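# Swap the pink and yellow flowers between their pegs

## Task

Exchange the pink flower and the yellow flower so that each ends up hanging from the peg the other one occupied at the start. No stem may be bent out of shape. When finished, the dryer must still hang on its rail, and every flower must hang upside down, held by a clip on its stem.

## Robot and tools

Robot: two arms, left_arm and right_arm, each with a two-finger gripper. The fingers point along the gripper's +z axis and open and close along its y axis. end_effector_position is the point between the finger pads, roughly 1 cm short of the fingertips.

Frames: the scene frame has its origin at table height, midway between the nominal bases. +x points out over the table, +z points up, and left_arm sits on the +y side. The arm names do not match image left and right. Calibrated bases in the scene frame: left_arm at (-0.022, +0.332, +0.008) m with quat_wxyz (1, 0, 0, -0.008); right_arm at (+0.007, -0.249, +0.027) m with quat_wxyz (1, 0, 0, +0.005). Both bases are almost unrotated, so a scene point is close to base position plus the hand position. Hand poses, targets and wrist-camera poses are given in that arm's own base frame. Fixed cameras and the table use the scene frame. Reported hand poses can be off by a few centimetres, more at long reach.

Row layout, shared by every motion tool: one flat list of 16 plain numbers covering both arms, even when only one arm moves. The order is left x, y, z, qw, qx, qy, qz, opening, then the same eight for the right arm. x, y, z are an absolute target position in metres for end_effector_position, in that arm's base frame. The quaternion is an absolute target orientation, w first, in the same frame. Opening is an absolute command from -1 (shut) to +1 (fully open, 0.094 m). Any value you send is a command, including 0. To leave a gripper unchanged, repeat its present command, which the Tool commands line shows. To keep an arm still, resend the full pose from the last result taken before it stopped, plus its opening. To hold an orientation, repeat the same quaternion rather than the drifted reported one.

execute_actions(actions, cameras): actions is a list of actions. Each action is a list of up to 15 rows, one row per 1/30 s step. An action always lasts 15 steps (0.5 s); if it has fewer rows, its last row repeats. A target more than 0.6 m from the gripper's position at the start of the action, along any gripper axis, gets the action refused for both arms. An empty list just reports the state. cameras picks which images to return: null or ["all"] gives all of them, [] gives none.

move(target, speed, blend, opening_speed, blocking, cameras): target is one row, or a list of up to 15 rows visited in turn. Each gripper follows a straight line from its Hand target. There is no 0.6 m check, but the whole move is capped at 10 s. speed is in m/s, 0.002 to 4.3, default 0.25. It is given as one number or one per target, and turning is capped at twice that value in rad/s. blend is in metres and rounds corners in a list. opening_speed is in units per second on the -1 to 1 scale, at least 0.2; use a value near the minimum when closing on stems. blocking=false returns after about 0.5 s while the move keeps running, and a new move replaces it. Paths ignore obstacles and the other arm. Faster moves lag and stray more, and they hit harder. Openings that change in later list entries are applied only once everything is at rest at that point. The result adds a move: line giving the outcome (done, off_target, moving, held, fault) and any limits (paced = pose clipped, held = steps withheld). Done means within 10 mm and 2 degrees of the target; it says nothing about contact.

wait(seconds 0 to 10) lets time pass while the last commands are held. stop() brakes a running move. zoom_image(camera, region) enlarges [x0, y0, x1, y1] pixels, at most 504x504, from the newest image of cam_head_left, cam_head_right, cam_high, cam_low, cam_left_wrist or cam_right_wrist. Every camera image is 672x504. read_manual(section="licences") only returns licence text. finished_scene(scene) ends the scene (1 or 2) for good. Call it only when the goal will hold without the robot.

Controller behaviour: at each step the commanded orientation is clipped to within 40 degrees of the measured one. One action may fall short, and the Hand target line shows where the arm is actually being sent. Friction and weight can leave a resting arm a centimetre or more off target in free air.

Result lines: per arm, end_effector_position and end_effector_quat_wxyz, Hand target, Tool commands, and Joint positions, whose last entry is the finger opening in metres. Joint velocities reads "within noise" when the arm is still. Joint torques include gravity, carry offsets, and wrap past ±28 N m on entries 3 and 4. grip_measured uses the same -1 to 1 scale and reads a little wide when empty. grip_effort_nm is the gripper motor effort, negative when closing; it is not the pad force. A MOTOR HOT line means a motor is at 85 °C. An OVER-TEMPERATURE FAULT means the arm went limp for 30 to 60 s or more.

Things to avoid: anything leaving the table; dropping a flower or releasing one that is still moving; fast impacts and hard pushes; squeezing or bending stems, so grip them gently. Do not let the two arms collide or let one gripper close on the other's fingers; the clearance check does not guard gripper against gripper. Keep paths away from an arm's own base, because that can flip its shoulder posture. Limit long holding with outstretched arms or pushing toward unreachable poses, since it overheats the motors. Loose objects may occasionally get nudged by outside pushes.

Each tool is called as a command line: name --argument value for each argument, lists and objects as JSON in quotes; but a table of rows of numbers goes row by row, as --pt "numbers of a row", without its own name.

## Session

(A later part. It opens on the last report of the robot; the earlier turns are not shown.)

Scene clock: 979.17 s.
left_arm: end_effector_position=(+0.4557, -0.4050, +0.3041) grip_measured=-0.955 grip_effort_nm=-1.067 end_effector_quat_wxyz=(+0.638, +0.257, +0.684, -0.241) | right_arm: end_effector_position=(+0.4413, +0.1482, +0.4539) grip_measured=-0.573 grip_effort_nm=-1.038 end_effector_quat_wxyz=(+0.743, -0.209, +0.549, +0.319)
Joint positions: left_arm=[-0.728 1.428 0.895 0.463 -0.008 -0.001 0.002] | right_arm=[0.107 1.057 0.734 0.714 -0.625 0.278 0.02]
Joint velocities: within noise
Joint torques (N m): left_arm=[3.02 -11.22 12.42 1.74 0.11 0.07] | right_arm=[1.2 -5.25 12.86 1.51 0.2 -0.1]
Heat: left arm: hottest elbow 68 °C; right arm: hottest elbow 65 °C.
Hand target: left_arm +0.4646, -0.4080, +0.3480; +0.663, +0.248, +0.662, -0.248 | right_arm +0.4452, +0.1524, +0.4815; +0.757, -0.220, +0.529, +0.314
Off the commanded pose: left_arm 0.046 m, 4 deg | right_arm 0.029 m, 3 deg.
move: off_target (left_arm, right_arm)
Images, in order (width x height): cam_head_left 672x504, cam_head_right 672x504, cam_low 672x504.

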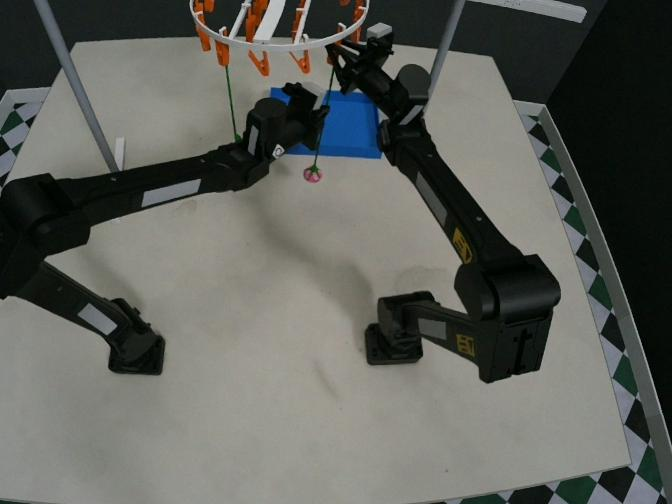

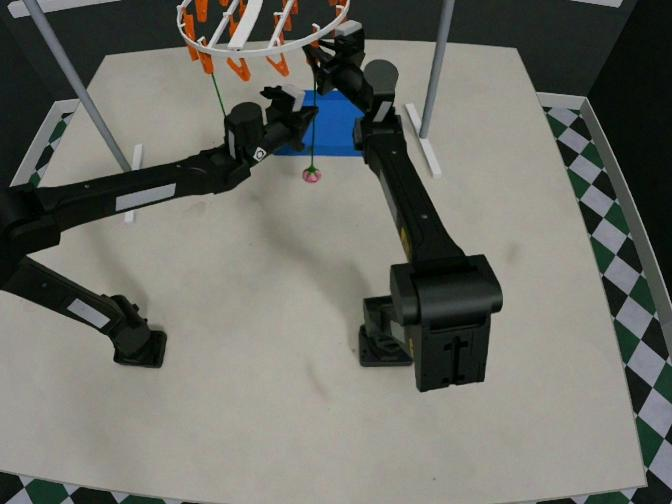

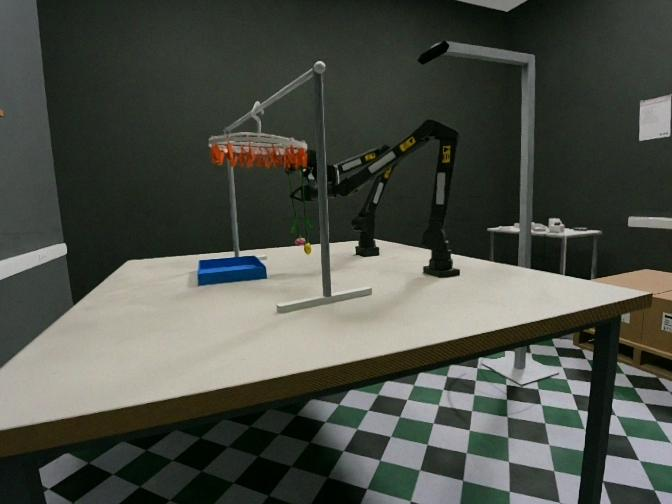

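move --target '[0.467,-0.410,0.348,0.662,0.2476,0.662,-0.2476,-0.97,0.447,0.153,0.482,0.757,-0.22,0.53,0.314,-0.35]' --opening_speed 0.3 --cameras '["cam_right_wrist"]'

move --target '[0.467,-0.410,0.348,0.662,0.2476,0.662,-0.2476,-0.97,0.392,0.098,0.482,0.757,-0.22,0.53,0.314,-0.1]' --speed 0.1

zoom_image --camera "cam_right_wrist" --region '[240, 260, 480, 500]'

Scene clock: 984.23 s.
left_arm: end_effector_position=(+0.4561, -0.4054, +0.3056) grip_measured=-0.955 grip_effort_nm=-1.062 end_effector_quat_wxyz=(+0.639, +0.257, +0.683, -0.241) | right_arm: end_effector_position=(+0.4413, +0.1482, +0.4539) grip_measured=-0.352 grip_effort_nm=0.076 end_effector_quat_wxyz=(+0.744, -0.210, +0.549, +0.319)
Joint positions: left_arm=[-0.728 1.428 0.898 0.463 -0.008 -0.001 0.002] | right_arm=[0.107 1.057 0.734 0.714 -0.625 0.277 0.03]
Joint velocities: within noise
Joint torques (N m): left_arm=[3.08 -11.11 12.29 1.76 0.11 0.07] | right_arm=[1.26 -4.89 12.9 1.54 0.19 -0.09]
Heat: left arm: hottest elbow 67 °C; right arm: hottest elbow 66 °C.
Hand target: left_arm +0.4648, -0.4081, +0.3479; +0.662, +0.248, +0.662, -0.248 | right_arm +0.4452, +0.1524, +0.4815; +0.757, -0.220, +0.530, +0.314
Off the commanded pose: left_arm 0.044 m, 4 deg | right_arm 0.029 m, 3 deg.
move: off_target (left_arm, right_arm)
camera_calibration:
cam_right_wrist: T_world_to_cam=[[0.706509, -0.707136, -0.0283403, -0.195178], [-0.100193, -0.0603013, -0.993139, 0.545111], [0.700576, 0.704501, -0.113453, -0.275192], [0, 0, 0, 1]] pos_world=[0.385304, 0.0887266, 0.504618]
Images, in order (width x height): cam_right_wrist 672x504.

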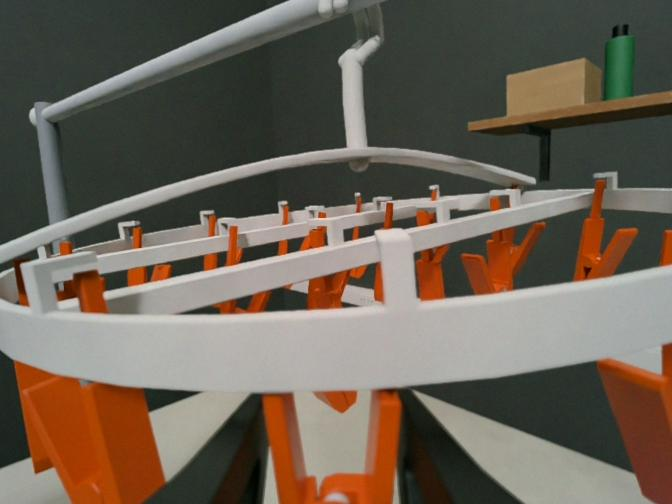

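Scene clock: 985.77 s.
left_arm: end_effector_position=(+0.4568, -0.4060, +0.3168) grip_measured=-0.955 grip_effort_nm=-1.062 end_effector_quat_wxyz=(+0.645, +0.255, +0.678, -0.243) | right_arm: end_effector_position=(+0.3932, +0.1017, +0.4848) grip_measured=-0.101 grip_effort_nm=0.076 end_effector_quat_wxyz=(+0.758, -0.226, +0.527, +0.311)
Joint positions: left_arm=[-0.728 1.42 0.91 0.461 -0.008 -0.001 0.002] | right_arm=[-0.047 0.905 0.695 0.709 -0.776 0.35 0.042]
Joint velocities: within noise
Joint torques (N m): left_arm=[3.08 -10.29 11.73 1.83 0.11 0.07] | right_arm=[-0.32 -3.6 8.08 1.81 0.14 0.18]
Heat: left arm: hottest elbow 68 °C; right arm: hottest elbow 65 °C.
Hand target: left_arm +0.4656, -0.4088, +0.3480; +0.662, +0.248, +0.662, -0.248 | right_arm +0.3920, +0.0981, +0.4820; +0.757, -0.220, +0.530, +0.314
Off the commanded pose: left_arm 0.033 m, 3 deg | right_arm 0.005 m, 1 deg.
move: off_target (left_arm)
camera_calibration:
cam_left_wrist: T_world_to_cam=[[-0.656152, -0.754515, -0.0130881, -0.00251871], [-0.342675, 0.313365, -0.88565, 0.603071], [0.672338, -0.576637, -0.464168, -0.303755], [0, 0, 0, 1]] pos_world=[0.40923, -0.366038, 0.393084]
cam_right_wrist: T_world_to_cam=[[0.710971, -0.702802, 0.0243017, -0.221006], [-0.0387734, -0.0736824, -0.996528, 0.547052], [0.702152, 0.70756, -0.079636, -0.222531], [0, 0, 0, 1]] pos_world=[0.33459, 0.042438, 0.532802]

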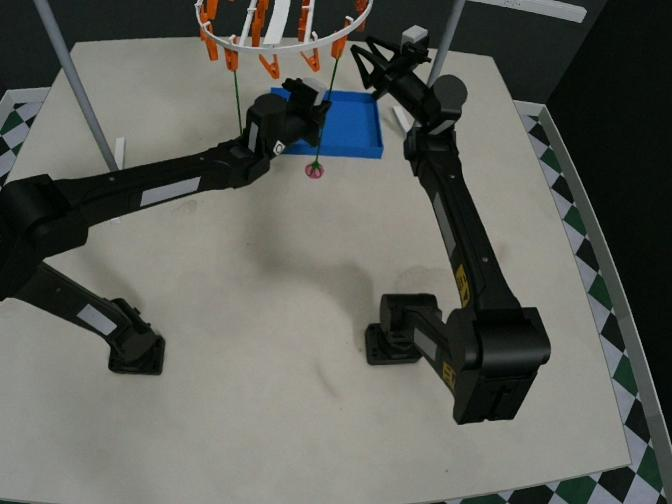

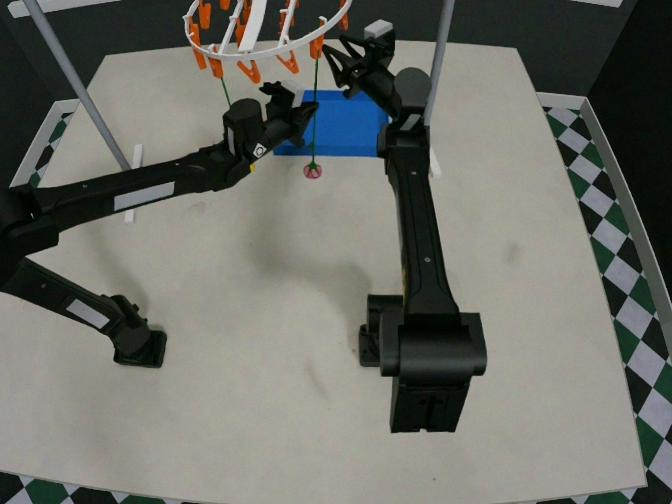

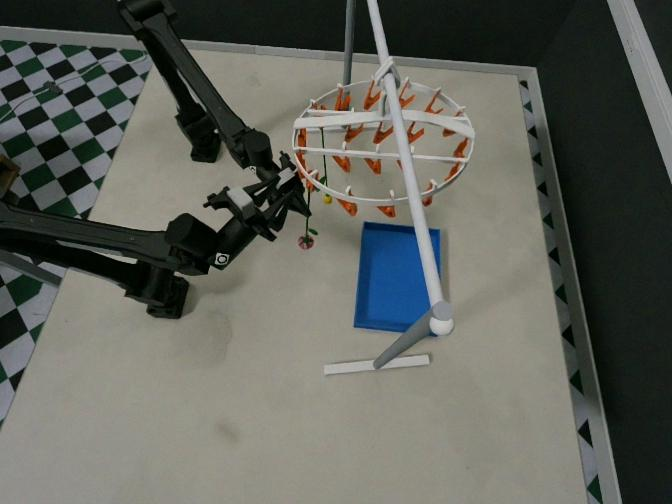

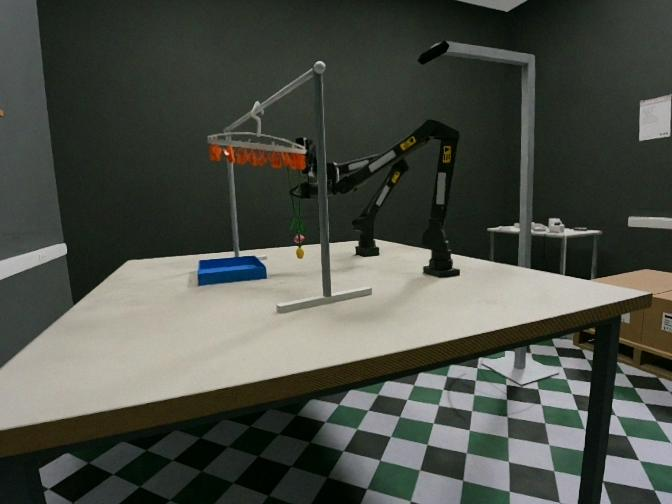

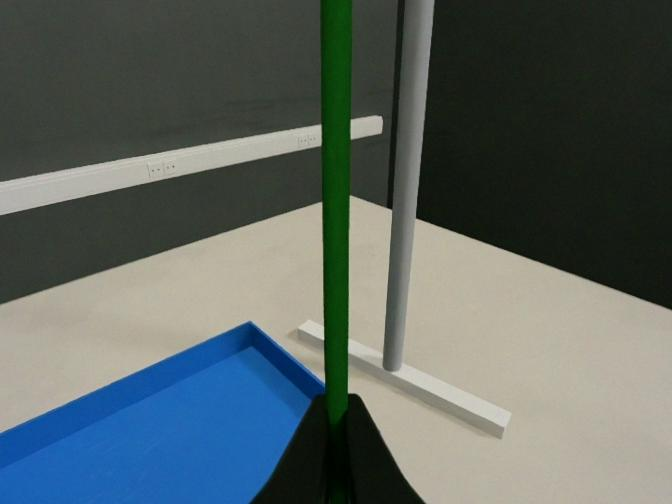

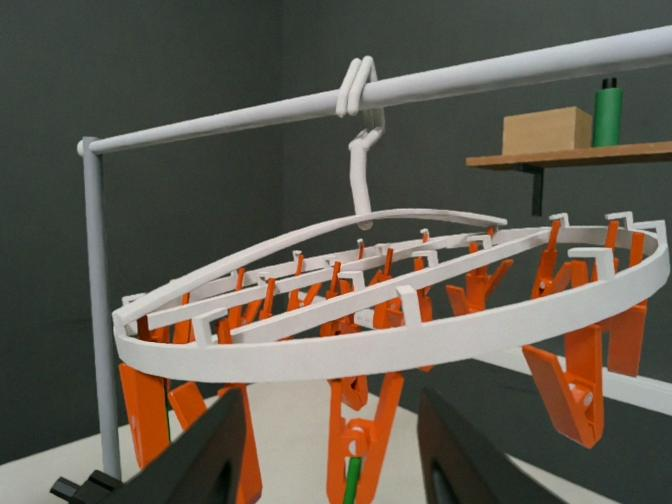

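Scaled by 2.100 from the camera's 672x504 image, which has a finer 960x720 frame.

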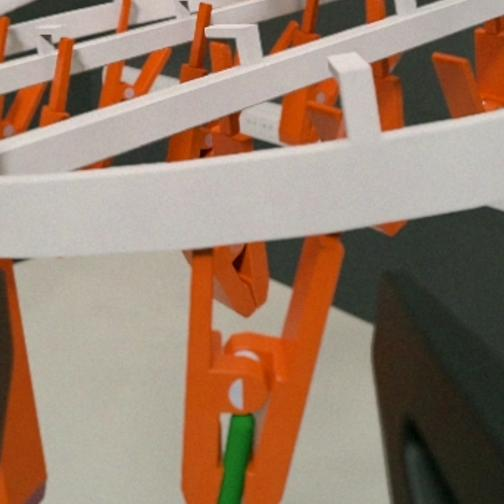

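move --pt "0.460 -0.406 0.302 0.662 0.2476 0.662 -0.2476 -0.97 0.392 0.098 0.482 0.757 -0.22 0.53 0.314 -0.1" --pt "0.460 -0.406 0.302 0.662 0.2476 0.662 -0.2476 -0.5 0.392 0.098 0.482 0.757 -0.22 0.53 0.314 -0.1" --speed 0.04 --opening_speed 0.3

Scene clock: 992.13 s.
left_arm: end_effector_position=(+0.4567, -0.4059, +0.3034) grip_measured=-0.503 grip_effort_nm=0.051 end_effector_quat_wxyz=(+0.658, +0.250, +0.666, -0.248) | right_arm: end_effector_position=(+0.3932, +0.1017, +0.4848) grip_measured=-0.101 grip_effort_nm=0.071 end_effector_quat_wxyz=(+0.758, -0.225, +0.528, +0.311)
Joint positions: left_arm=[-0.728 1.453 0.876 0.565 -0.008 -0.001 0.023] | right_arm=[-0.047 0.905 0.695 0.709 -0.776 0.351 0.042]
Joint velocities: within noise
Joint torques (N m): left_arm=[2.78 -9.11 7.91 3.1 -0.02 0.07] | right_arm=[-0.21 -3.6 7.98 1.8 0.12 0.2]
Heat: left arm: hottest elbow 69 °C; right arm: hottest elbow 64 °C.
Hand target: left_arm +0.4600, -0.4060, +0.3020; +0.662, +0.248, +0.662, -0.248 | right_arm +0.3920, +0.0981, +0.4820; +0.757, -0.220, +0.530, +0.314
Off the commanded pose: left_arm 0.004 m, 1 deg | right_arm 0.005 m, 1 deg.
move: done
camera_calibration:
cam_left_wrist: T_world_to_cam=[[-0.655806, -0.754823, -0.0126264, -0.0031624], [-0.318009, 0.291384, -0.9022, 0.575954], [0.684681, -0.587654, -0.431132, -0.329999], [0, 0, 0, 1]] pos_world=[0.407029, -0.364136, 0.377313]
cam_right_wrist: T_world_to_cam=[[0.711228, -0.702576, 0.023279, -0.220557], [-0.0394628, -0.0729683, -0.996553, 0.547265], [0.701853, 0.707858, -0.0796227, -0.222451], [0, 0, 0, 1]] pos_world=[0.334591, 0.0424382, 0.532801]

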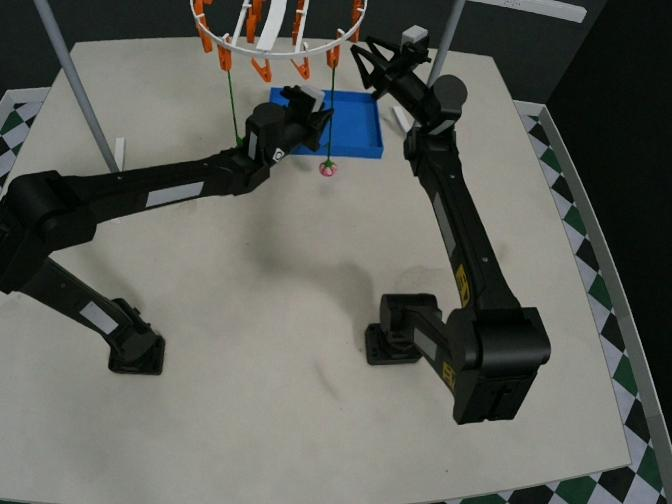

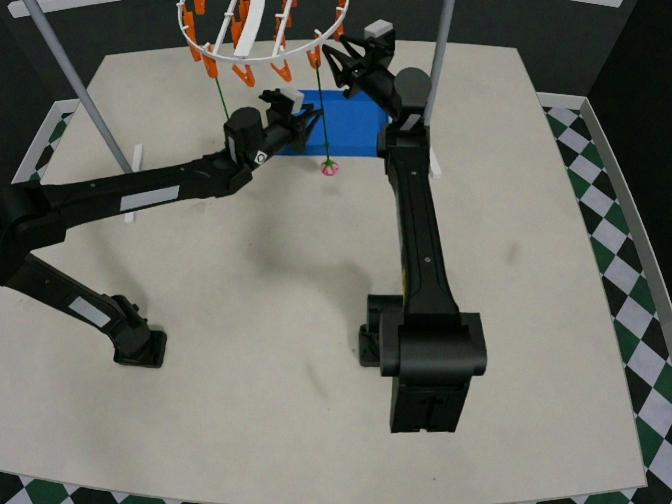

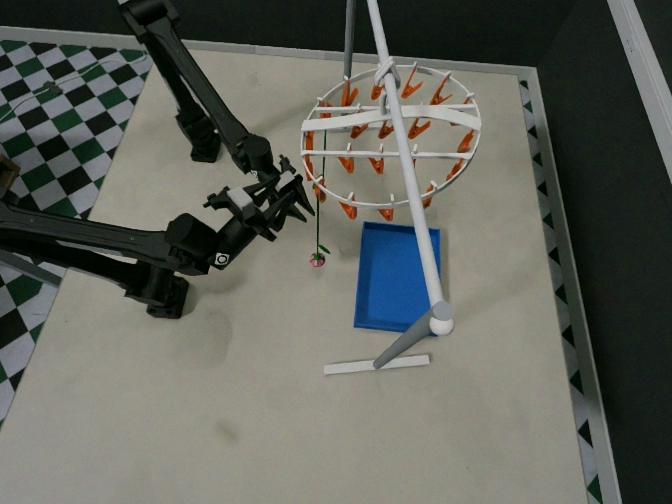

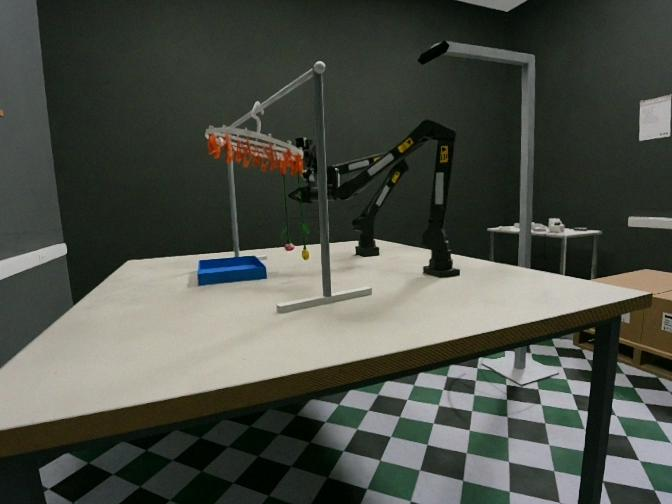

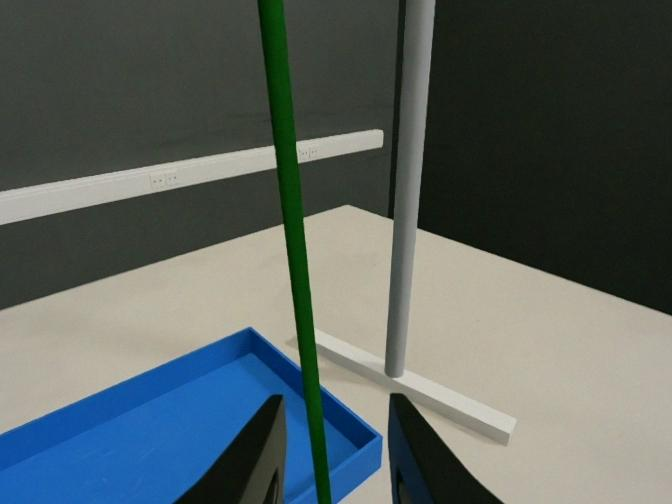

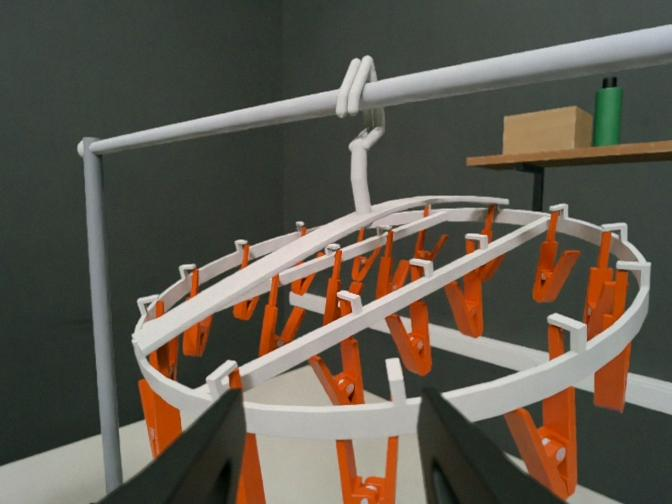

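move --pt "0.39 -0.337 0.303 0.662 0.2476 0.662 -0.2476 -0.5 0.392 0.098 0.482 0.757 -0.22 0.53 0.314 -0.1" --pt "0.30 -0.15 0.30 0.662 0.2476 0.662 -0.2476 -0.5 0.32 -0.01 0.45 0.757 -0.22 0.53 0.314 -0.1" --speed '[0.1,0.2]'

wait --seconds 1 --cameras '["cam_high","cam_right_wrist"]'

Scene clock: 997.73 s.
left_arm: end_effector_position=(+0.2998, -0.1534, +0.2962) grip_measured=-0.502 grip_effort_nm=0.056 end_effector_quat_wxyz=(+0.659, +0.250, +0.663, -0.251) | right_arm: end_effector_position=(+0.3190, -0.0062, +0.4550) grip_measured=-0.101 grip_effort_nm=0.076 end_effector_quat_wxyz=(+0.759, -0.227, +0.525, +0.310)
Joint positions: left_arm=[-0.224 0.526 0.309 0.211 0.5 -0.001 0.023] | right_arm=[-0.531 0.905 0.54 1.353 -1.145 0.923 0.042]
Joint velocities: within noise
Joint torques (N m): left_arm=[3.43 -0.5 9.24 1.66 0.15 0.06] | right_arm=[-0.26 -0.79 7.23 1.16 0.44 0.19]
Heat: left arm: hottest elbow 68 °C; right arm: hottest elbow 62 °C.
Hand target: left_arm +0.3000, -0.1500, +0.3001; +0.662, +0.248, +0.662, -0.248 | right_arm +0.3200, -0.0099, +0.4501; +0.757, -0.220, +0.530, +0.313
Off the commanded pose: left_arm 0.005 m, 1 deg | right_arm 0.006 m, 1 deg.
move: done
camera_calibration:
cam_left_wrist: T_world_to_cam=[[-0.658604, -0.752421, -0.0101608, 0.0848961], [-0.313583, 0.286708, -0.905243, 0.444757], [0.684037, -0.59301, -0.424773, -0.0797469], [0, 0, 0, 1]] pos_world=[0.249931, -0.110928, 0.369601]
cam_right_wrist: T_world_to_cam=[[0.710527, -0.703026, 0.0300935, -0.245738], [-0.0325077, -0.0755154, -0.996615, 0.504532], [0.702919, 0.707143, -0.0765095, -0.098139], [0, 0, 0, 1]] pos_world=[0.259988, -0.0652619, 0.502711]

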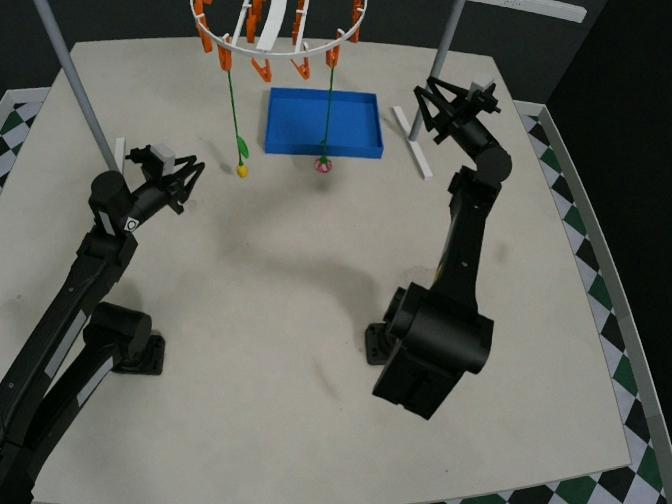

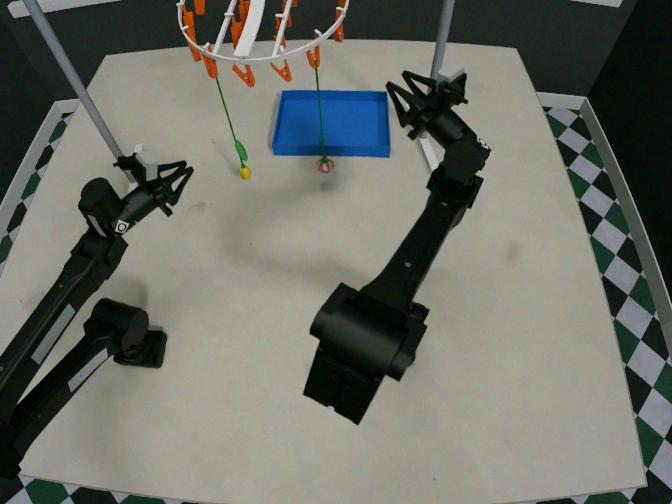

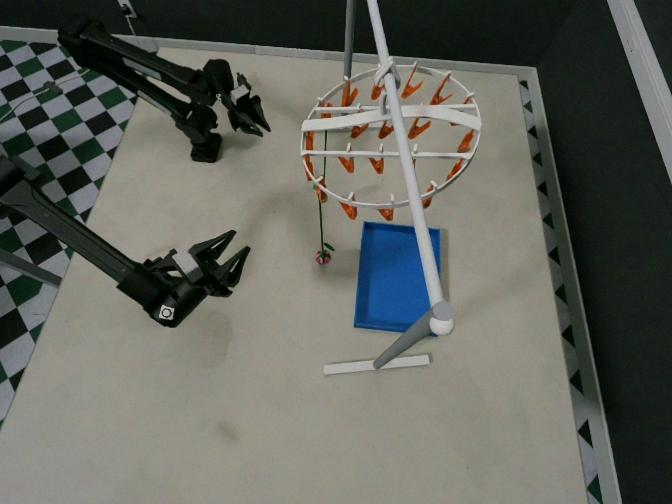

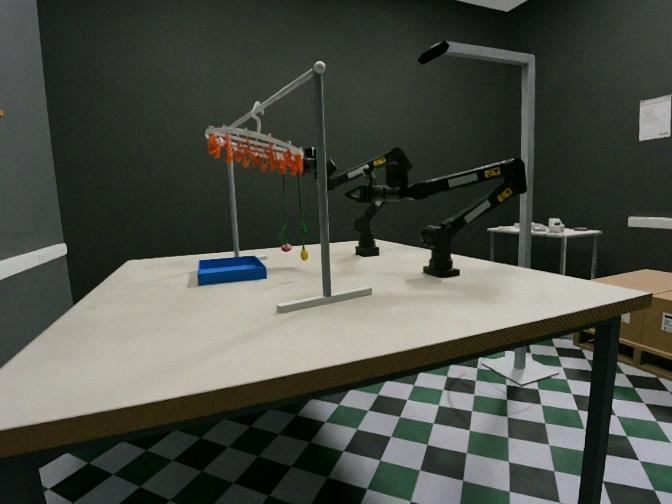

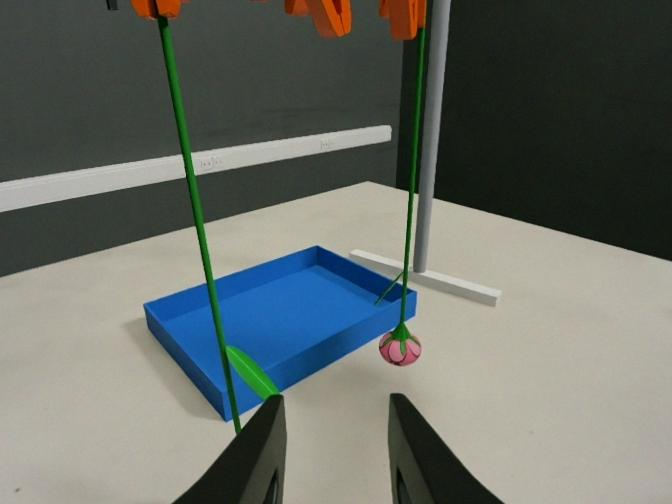

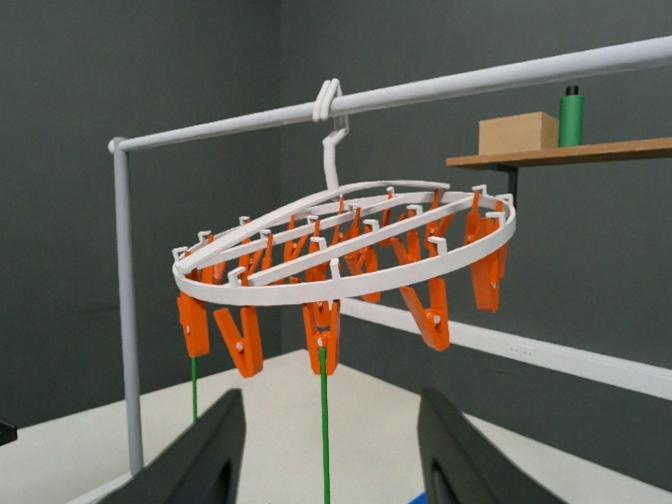

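Scene clock: 998.73 s.
left_arm: end_effector_position=(+0.2997, -0.1534, +0.2962) grip_measured=-0.502 grip_effort_nm=0.051 end_effector_quat_wxyz=(+0.659, +0.250, +0.663, -0.251) | right_arm: end_effector_position=(+0.3189, -0.0062, +0.4551) grip_measured=-0.101 grip_effort_nm=0.071 end_effector_quat_wxyz=(+0.759, -0.227, +0.525, +0.310)
Joint positions: left_arm=[-0.224 0.526 0.309 0.211 0.5 -0.001 0.023] | right_arm=[-0.531 0.905 0.54 1.353 -1.145 0.924 0.042]
Joint velocities: within noise
Joint torques (N m): left_arm=[3.43 -0.56 9.24 1.65 0.14 0.07] | right_arm=[-0.09 -0.62 7.17 1.17 0.43 0.17]
Heat: left arm: hottest elbow 68 °C; right arm: hottest elbow 62 °C.
Hand target: left_arm +0.3000, -0.1501, +0.3001; +0.662, +0.248, +0.662, -0.248 | right_arm +0.3199, -0.0099, +0.4501; +0.757, -0.220, +0.530, +0.313
Tool commands: left_gripper/opening=-0.5 right_gripper/opening=-0.1
Off the commanded pose: left_arm 0.005 m, 1 deg | right_arm 0.006 m, 1 deg.
wait: 1.00 s; at rest by 0.17 s
camera_calibration:
cam_right_wrist: T_world_to_cam=[[0.710711, -0.702856, 0.0297202, -0.24566], [-0.0326794, -0.0751873, -0.996634, 0.5047], [0.702724, 0.707348, -0.0764053, -0.0980494], [0, 0, 0, 1]] pos_world=[0.259989, -0.0653617, 0.502811]
Images, in order (width x height): cam_high 672x504, cam_right_wrist 672x504.

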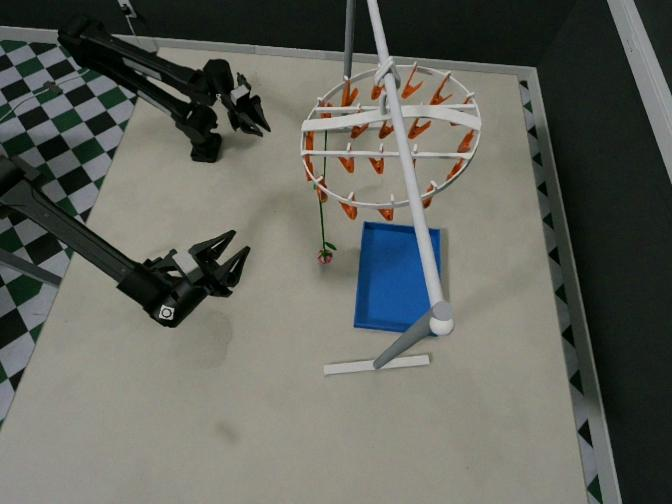

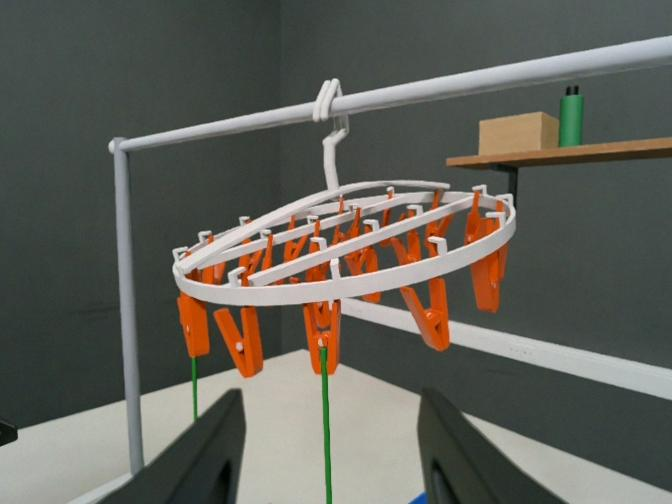

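finished_scene --scene 2

The scene is finished: the task was done.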